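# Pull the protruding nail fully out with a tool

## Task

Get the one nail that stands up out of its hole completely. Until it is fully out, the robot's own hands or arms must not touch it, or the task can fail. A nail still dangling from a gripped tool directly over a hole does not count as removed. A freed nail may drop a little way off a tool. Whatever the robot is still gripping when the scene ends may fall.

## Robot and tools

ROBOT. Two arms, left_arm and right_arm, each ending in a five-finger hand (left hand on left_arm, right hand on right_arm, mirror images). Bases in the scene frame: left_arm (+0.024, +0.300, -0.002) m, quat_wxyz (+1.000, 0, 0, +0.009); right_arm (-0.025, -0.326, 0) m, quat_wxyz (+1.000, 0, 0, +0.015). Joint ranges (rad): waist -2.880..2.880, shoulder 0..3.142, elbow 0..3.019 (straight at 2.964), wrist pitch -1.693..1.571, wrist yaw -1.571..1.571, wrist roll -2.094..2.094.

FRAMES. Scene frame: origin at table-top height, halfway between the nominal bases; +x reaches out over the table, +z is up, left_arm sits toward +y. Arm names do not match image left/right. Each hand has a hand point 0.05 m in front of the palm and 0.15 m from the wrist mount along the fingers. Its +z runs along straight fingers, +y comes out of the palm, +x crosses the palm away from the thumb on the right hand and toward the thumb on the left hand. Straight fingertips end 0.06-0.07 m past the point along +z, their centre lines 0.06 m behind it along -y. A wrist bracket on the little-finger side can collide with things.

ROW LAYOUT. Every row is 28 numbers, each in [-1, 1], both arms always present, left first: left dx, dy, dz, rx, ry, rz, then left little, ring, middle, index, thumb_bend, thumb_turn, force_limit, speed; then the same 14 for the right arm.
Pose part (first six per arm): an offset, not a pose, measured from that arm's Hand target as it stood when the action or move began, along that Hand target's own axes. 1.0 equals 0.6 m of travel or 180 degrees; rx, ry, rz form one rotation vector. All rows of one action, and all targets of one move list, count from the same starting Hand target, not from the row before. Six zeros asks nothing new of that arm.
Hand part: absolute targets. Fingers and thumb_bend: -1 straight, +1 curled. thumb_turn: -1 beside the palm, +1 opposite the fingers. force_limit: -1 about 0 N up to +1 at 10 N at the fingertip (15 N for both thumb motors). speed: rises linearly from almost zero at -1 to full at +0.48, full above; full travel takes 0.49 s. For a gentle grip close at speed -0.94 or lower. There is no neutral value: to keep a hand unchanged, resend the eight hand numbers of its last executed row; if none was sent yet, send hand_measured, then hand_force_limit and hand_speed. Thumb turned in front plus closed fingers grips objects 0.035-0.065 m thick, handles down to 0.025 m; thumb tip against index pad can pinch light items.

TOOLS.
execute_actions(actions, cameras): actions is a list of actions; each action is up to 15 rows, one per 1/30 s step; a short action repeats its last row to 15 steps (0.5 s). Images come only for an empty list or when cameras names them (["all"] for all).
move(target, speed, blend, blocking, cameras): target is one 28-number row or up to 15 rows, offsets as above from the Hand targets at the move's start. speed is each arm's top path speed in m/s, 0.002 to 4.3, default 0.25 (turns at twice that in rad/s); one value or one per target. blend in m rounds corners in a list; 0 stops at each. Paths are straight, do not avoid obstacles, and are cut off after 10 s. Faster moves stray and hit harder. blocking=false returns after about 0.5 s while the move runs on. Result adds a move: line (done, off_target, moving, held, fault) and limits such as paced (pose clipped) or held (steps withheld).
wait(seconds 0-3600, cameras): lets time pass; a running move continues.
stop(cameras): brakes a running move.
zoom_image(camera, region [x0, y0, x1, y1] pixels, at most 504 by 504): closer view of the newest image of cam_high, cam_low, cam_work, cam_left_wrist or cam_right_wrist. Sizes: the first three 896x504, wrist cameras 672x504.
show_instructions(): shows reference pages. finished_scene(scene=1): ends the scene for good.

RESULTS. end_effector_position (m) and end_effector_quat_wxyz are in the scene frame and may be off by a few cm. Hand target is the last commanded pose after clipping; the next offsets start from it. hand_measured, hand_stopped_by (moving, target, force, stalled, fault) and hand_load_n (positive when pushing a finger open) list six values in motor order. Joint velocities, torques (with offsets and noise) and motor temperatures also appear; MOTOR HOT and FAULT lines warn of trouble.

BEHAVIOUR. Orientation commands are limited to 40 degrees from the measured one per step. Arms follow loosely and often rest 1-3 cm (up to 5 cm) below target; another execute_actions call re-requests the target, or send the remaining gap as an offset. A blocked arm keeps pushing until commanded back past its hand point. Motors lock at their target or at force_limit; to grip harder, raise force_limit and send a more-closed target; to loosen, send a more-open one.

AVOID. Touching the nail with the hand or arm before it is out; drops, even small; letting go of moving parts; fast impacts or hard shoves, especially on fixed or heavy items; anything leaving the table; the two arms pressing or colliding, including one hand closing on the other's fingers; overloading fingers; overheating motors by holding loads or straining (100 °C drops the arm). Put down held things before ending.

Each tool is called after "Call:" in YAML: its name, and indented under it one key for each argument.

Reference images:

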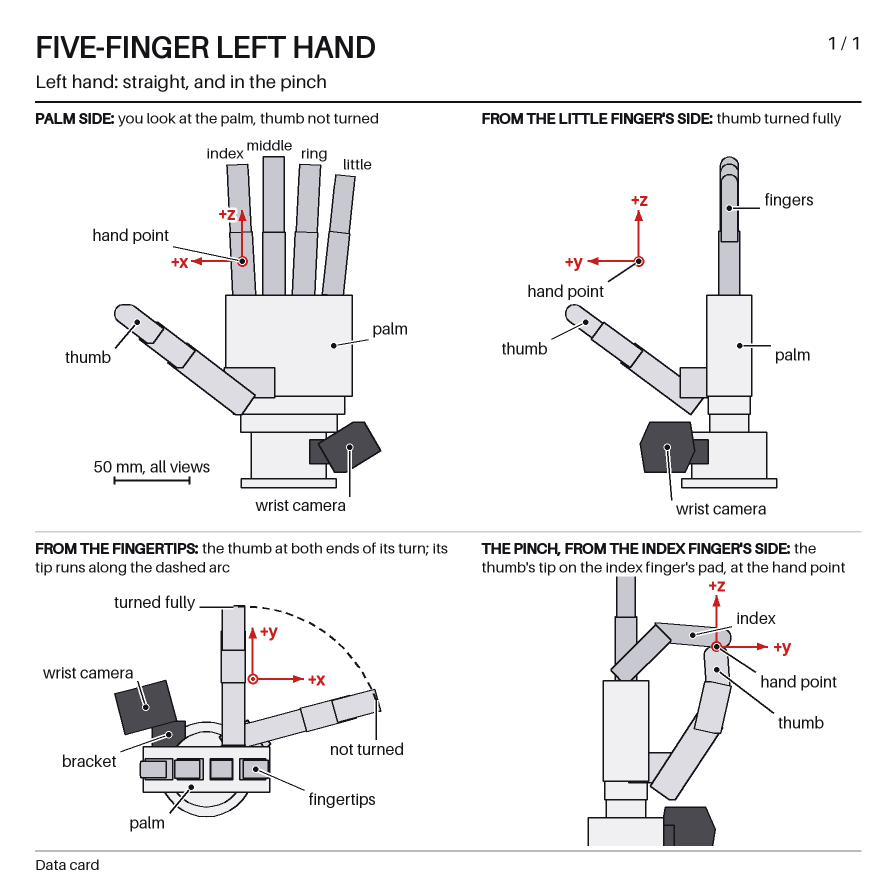

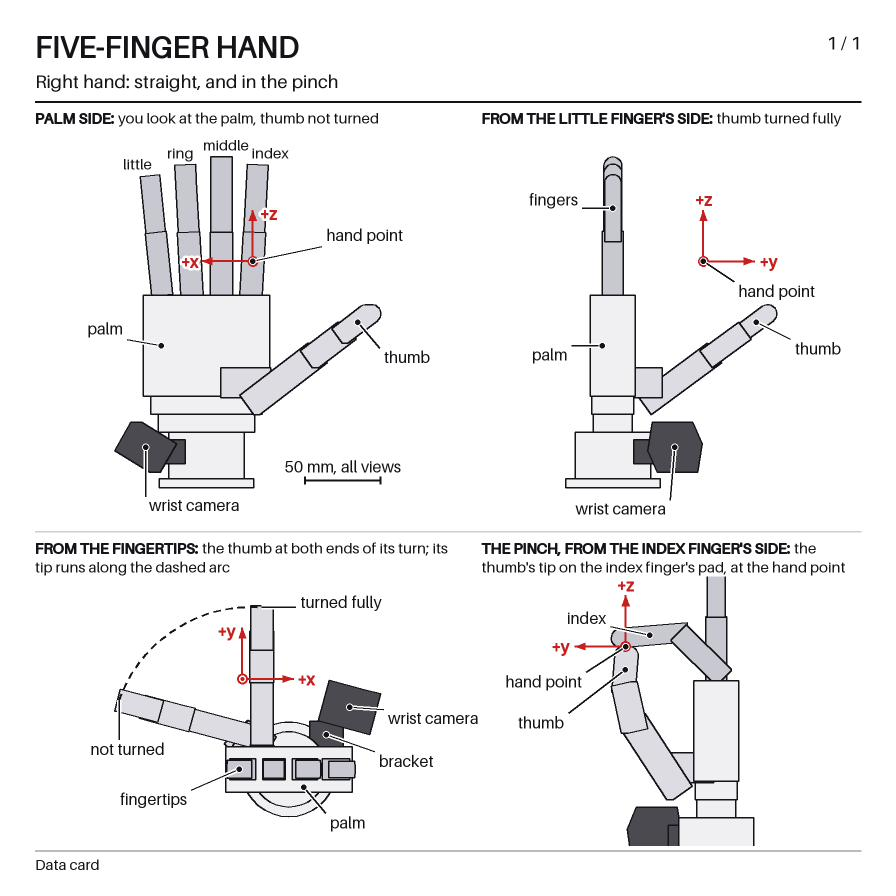

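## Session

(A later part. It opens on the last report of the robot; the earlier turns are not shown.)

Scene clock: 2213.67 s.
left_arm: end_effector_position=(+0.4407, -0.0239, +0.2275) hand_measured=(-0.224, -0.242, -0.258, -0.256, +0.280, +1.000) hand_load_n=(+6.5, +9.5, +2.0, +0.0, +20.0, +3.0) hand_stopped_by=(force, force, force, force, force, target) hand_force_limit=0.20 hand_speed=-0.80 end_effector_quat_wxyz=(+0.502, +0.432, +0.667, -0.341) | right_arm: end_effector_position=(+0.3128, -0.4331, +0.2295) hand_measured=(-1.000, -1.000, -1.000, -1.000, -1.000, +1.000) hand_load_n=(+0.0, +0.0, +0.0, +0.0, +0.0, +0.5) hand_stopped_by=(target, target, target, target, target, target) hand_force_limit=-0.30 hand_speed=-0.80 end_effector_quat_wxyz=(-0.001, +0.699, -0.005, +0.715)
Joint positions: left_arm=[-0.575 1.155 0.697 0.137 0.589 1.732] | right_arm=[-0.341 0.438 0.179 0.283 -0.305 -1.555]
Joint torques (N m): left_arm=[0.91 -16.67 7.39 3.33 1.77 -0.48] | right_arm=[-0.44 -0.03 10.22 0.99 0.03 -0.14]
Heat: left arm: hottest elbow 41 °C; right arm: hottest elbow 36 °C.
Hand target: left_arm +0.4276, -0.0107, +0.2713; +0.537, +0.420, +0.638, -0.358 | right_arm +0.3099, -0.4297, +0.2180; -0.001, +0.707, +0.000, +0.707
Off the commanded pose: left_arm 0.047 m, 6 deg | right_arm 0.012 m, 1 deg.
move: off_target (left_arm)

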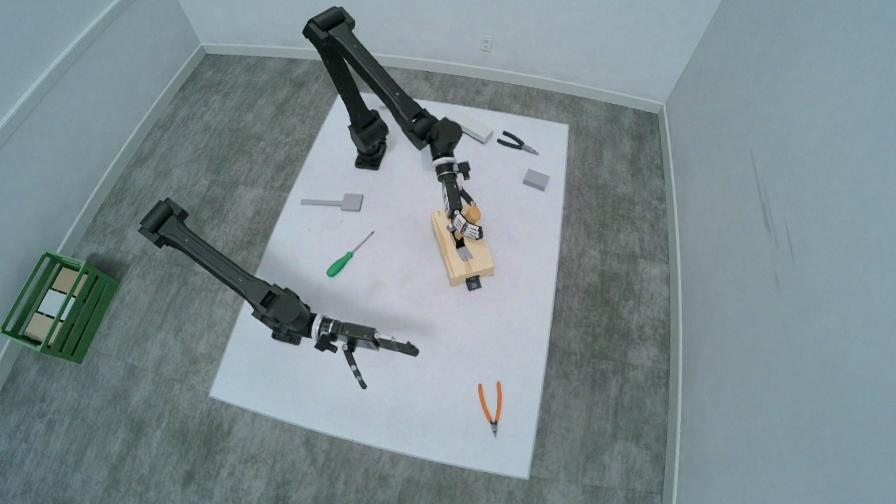

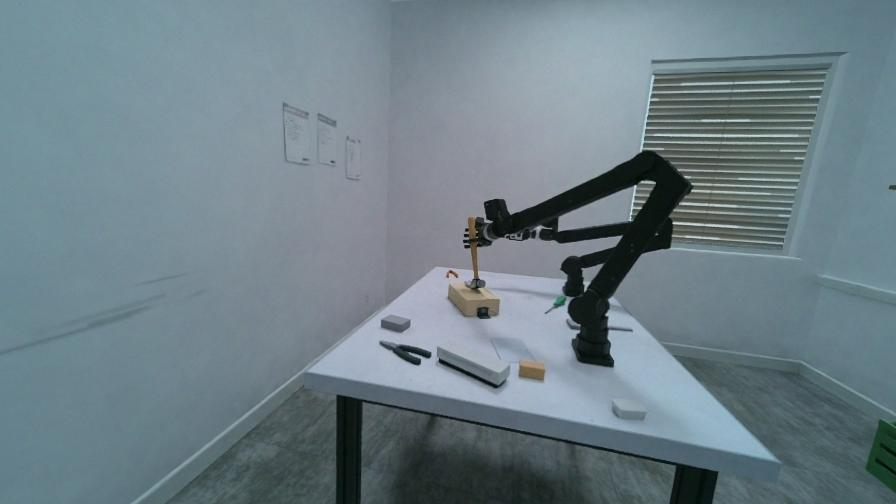

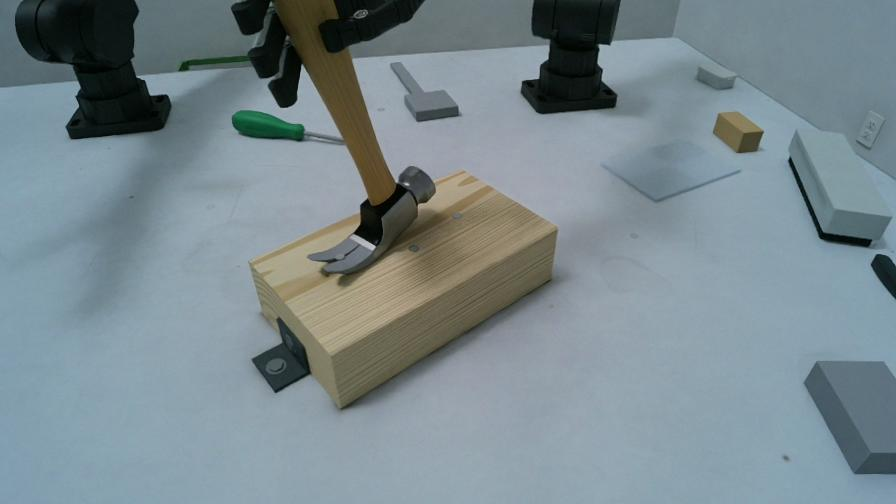

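Call:
move:
  target: [0.0082,-0.012,-0.0478,0,0,0,0.95,0.95,0.8,0.7,0.3,1,0.2,-0.8,0,0,0,0,0,0,-1,-1,-1,-1,-1,1,-0.3,-0.8]
  speed: 0.03
  cameras: ["cam_high","cam_low","cam_work"]

Call:
zoom_image:
  camera: "cam_work"
  region: [310, 200, 410, 300]

Call:
zoom_image:
  camera: "cam_low"
  region: [430, 210, 530, 310]

Scene clock: 2225.37 s.
left_arm: end_effector_position=(+0.4317, -0.0140, +0.2285) hand_measured=(-0.222, -0.242, -0.260, -0.256, +0.280, +1.000) hand_load_n=(+0.0, +7.5, +5.0, +1.5, +22.5, +5.0) hand_stopped_by=(force, force, force, force, force, target) hand_force_limit=0.20 hand_speed=-0.80 end_effector_quat_wxyz=(+0.507, +0.432, +0.661, -0.345) | right_arm: end_effector_position=(+0.3128, -0.4331, +0.2295) hand_measured=(-1.000, -1.000, -1.000, -1.000, -1.000, +1.000) hand_load_n=(+0.0, +0.0, +0.0, +0.0, +0.0, +0.0) hand_stopped_by=(target, target, target, target, target, target) hand_force_limit=-0.30 hand_speed=-0.80 end_effector_quat_wxyz=(-0.001, +0.699, -0.005, +0.715)
Joint positions: left_arm=[-0.558 1.117 0.662 0.147 0.614 1.733] | right_arm=[-0.341 0.438 0.179 0.283 -0.305 -1.555]
Joint torques (N m): left_arm=[2.08 -19.37 5.91 2.07 1.99 -0.37] | right_arm=[-0.79 0.79 10.15 0.99 0.05 -0.16]
Heat: left arm: hottest elbow 40 °C; right arm: hottest elbow 36 °C.
Hand target: left_arm +0.4097, +0.0133, +0.2712; +0.537, +0.420, +0.638, -0.358 | right_arm +0.3099, -0.4297, +0.2180; -0.001, +0.707, +0.000, +0.707
Off the commanded pose: left_arm 0.055 m, 5 deg | right_arm 0.012 m, 1 deg.
move: off_target (left_arm)

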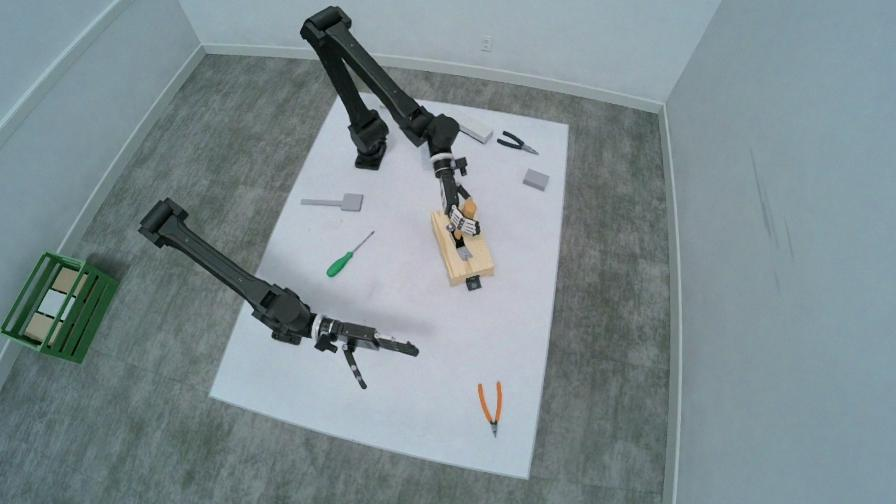

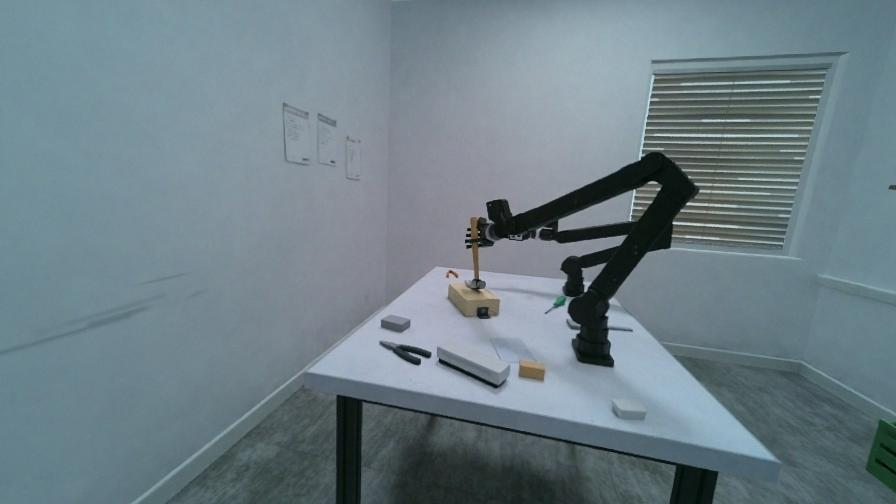

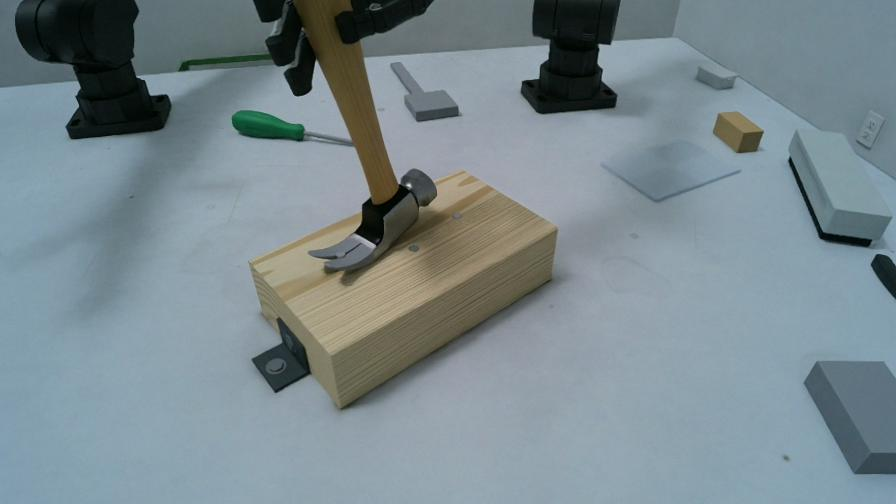

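Scaled by 5.040 from the camera's image (finer frame: 1280x720).

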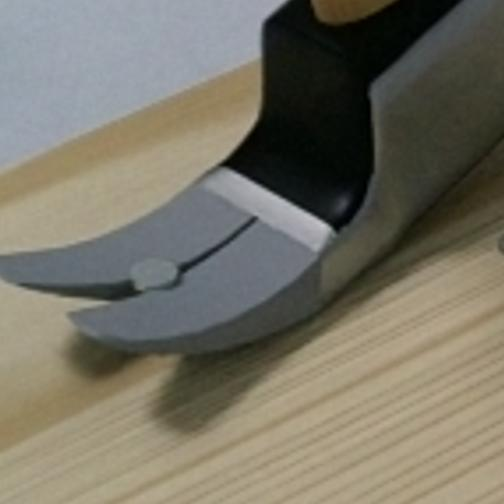

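Scaled by 5.040 from the camera's image (finer frame: 1280x720).

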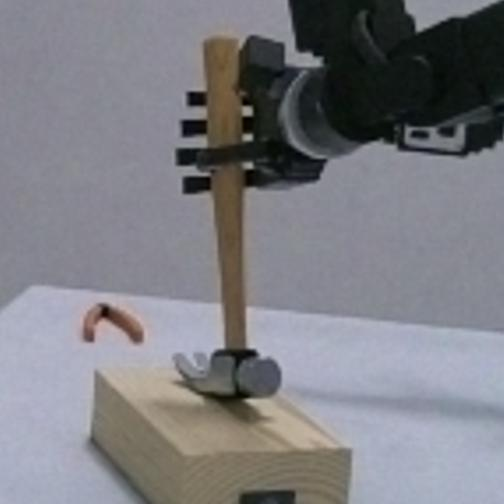

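Call:
move:
  target: [0.0082,-0.012,-0.0478,-0.0013,-0.0377,0.0092,0.95,0.95,0.8,0.7,0.3,1,0.2,-0.8,0,0,0,0,0,0,-1,-1,-1,-1,-1,1,-0.3,-0.8]
  speed: 0.03
  cameras: ["cam_high","cam_low","cam_work"]

Call:
zoom_image:
  camera: "cam_work"
  region: [310, 200, 410, 300]

Call:
zoom_image:
  camera: "cam_low"
  region: [430, 210, 530, 310]

Scene clock: 2237.03 s.
left_arm: end_effector_position=(+0.3862, +0.0353, +0.2299) hand_measured=(-0.222, -0.242, -0.258, -0.258, +0.280, +1.000) hand_load_n=(+0.0, +3.5, +1.0, +7.0, +23.0, +6.0) hand_stopped_by=(force, force, force, force, force, target) hand_force_limit=0.20 hand_speed=-0.80 end_effector_quat_wxyz=(+0.537, +0.402, +0.637, -0.380) | right_arm: end_effector_position=(+0.3128, -0.4331, +0.2295) hand_measured=(-1.000, -1.000, -1.000, -1.000, -1.000, +1.000) hand_load_n=(+0.0, +0.0, +0.0, +0.0, +0.0, +0.5) hand_stopped_by=(target, target, target, target, target, target) hand_force_limit=-0.30 hand_speed=-0.80 end_effector_quat_wxyz=(-0.001, +0.699, -0.005, +0.715)
Joint positions: left_arm=[-0.464 0.917 0.464 0.271 0.724 1.64] | right_arm=[-0.341 0.438 0.179 0.283 -0.305 -1.555]
Joint torques (N m): left_arm=[-0.09 -7.3 10.92 4.12 0.37 0.01] | right_arm=[0.38 1.08 9.99 0.94 0.08 -0.19]
Motor temperatures (°C): left_arm=[24 27 38 25 27 23] | right_arm=[19 23 36 24 21 22]
Heat: left arm: hottest elbow 38 °C; right arm: hottest elbow 36 °C.
Hand target: left_arm +0.3916, +0.0373, +0.2710; +0.579, +0.406, +0.600, -0.373 | right_arm +0.3099, -0.4297, +0.2180; -0.001, +0.707, +0.000, +0.707
Off the commanded pose: left_arm 0.042 m, 6 deg | right_arm 0.012 m, 1 deg.
move: off_target (left_arm)

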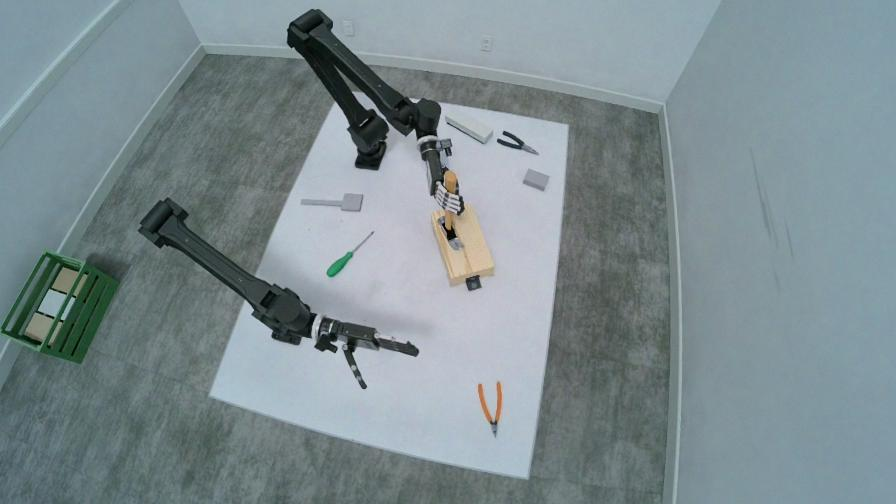

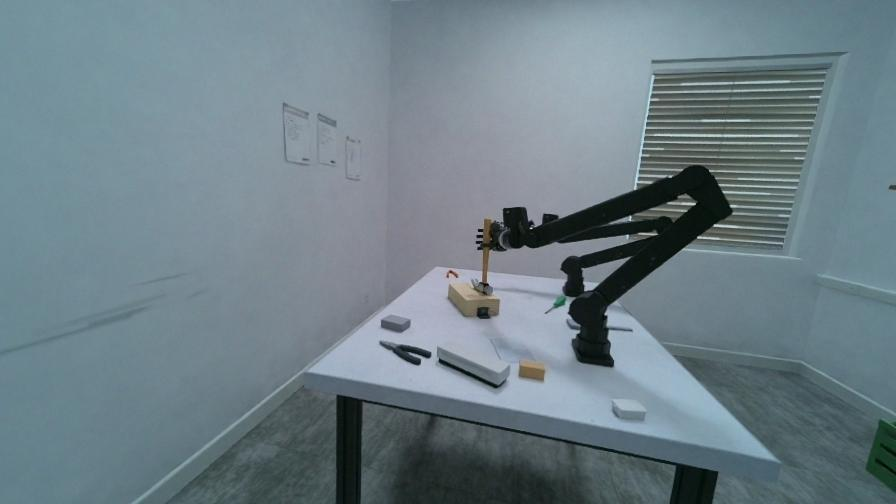

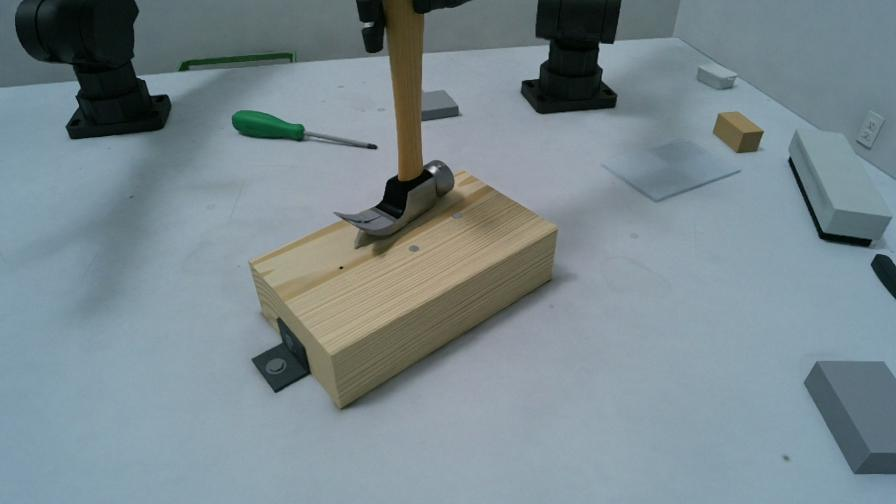

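Scaled by 5.040 from the camera's image (finer frame: 1280x720).

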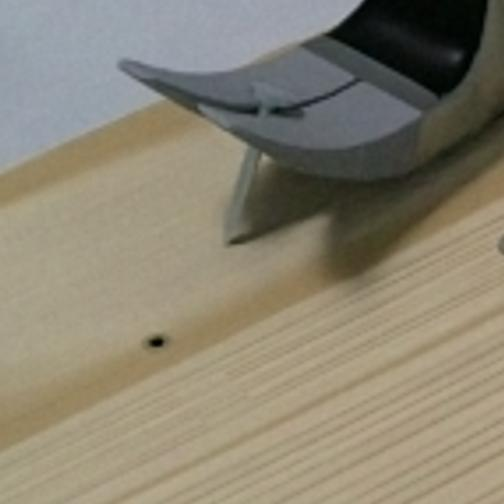

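Scaled by 5.040 from the camera's image (finer frame: 1280x720).

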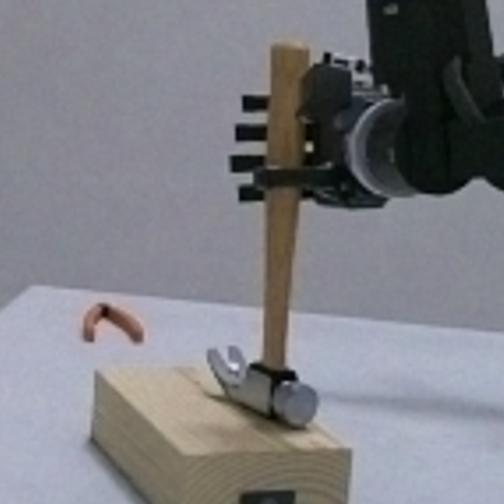

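Call:
finished_scene:

The scene is finished: the task was done.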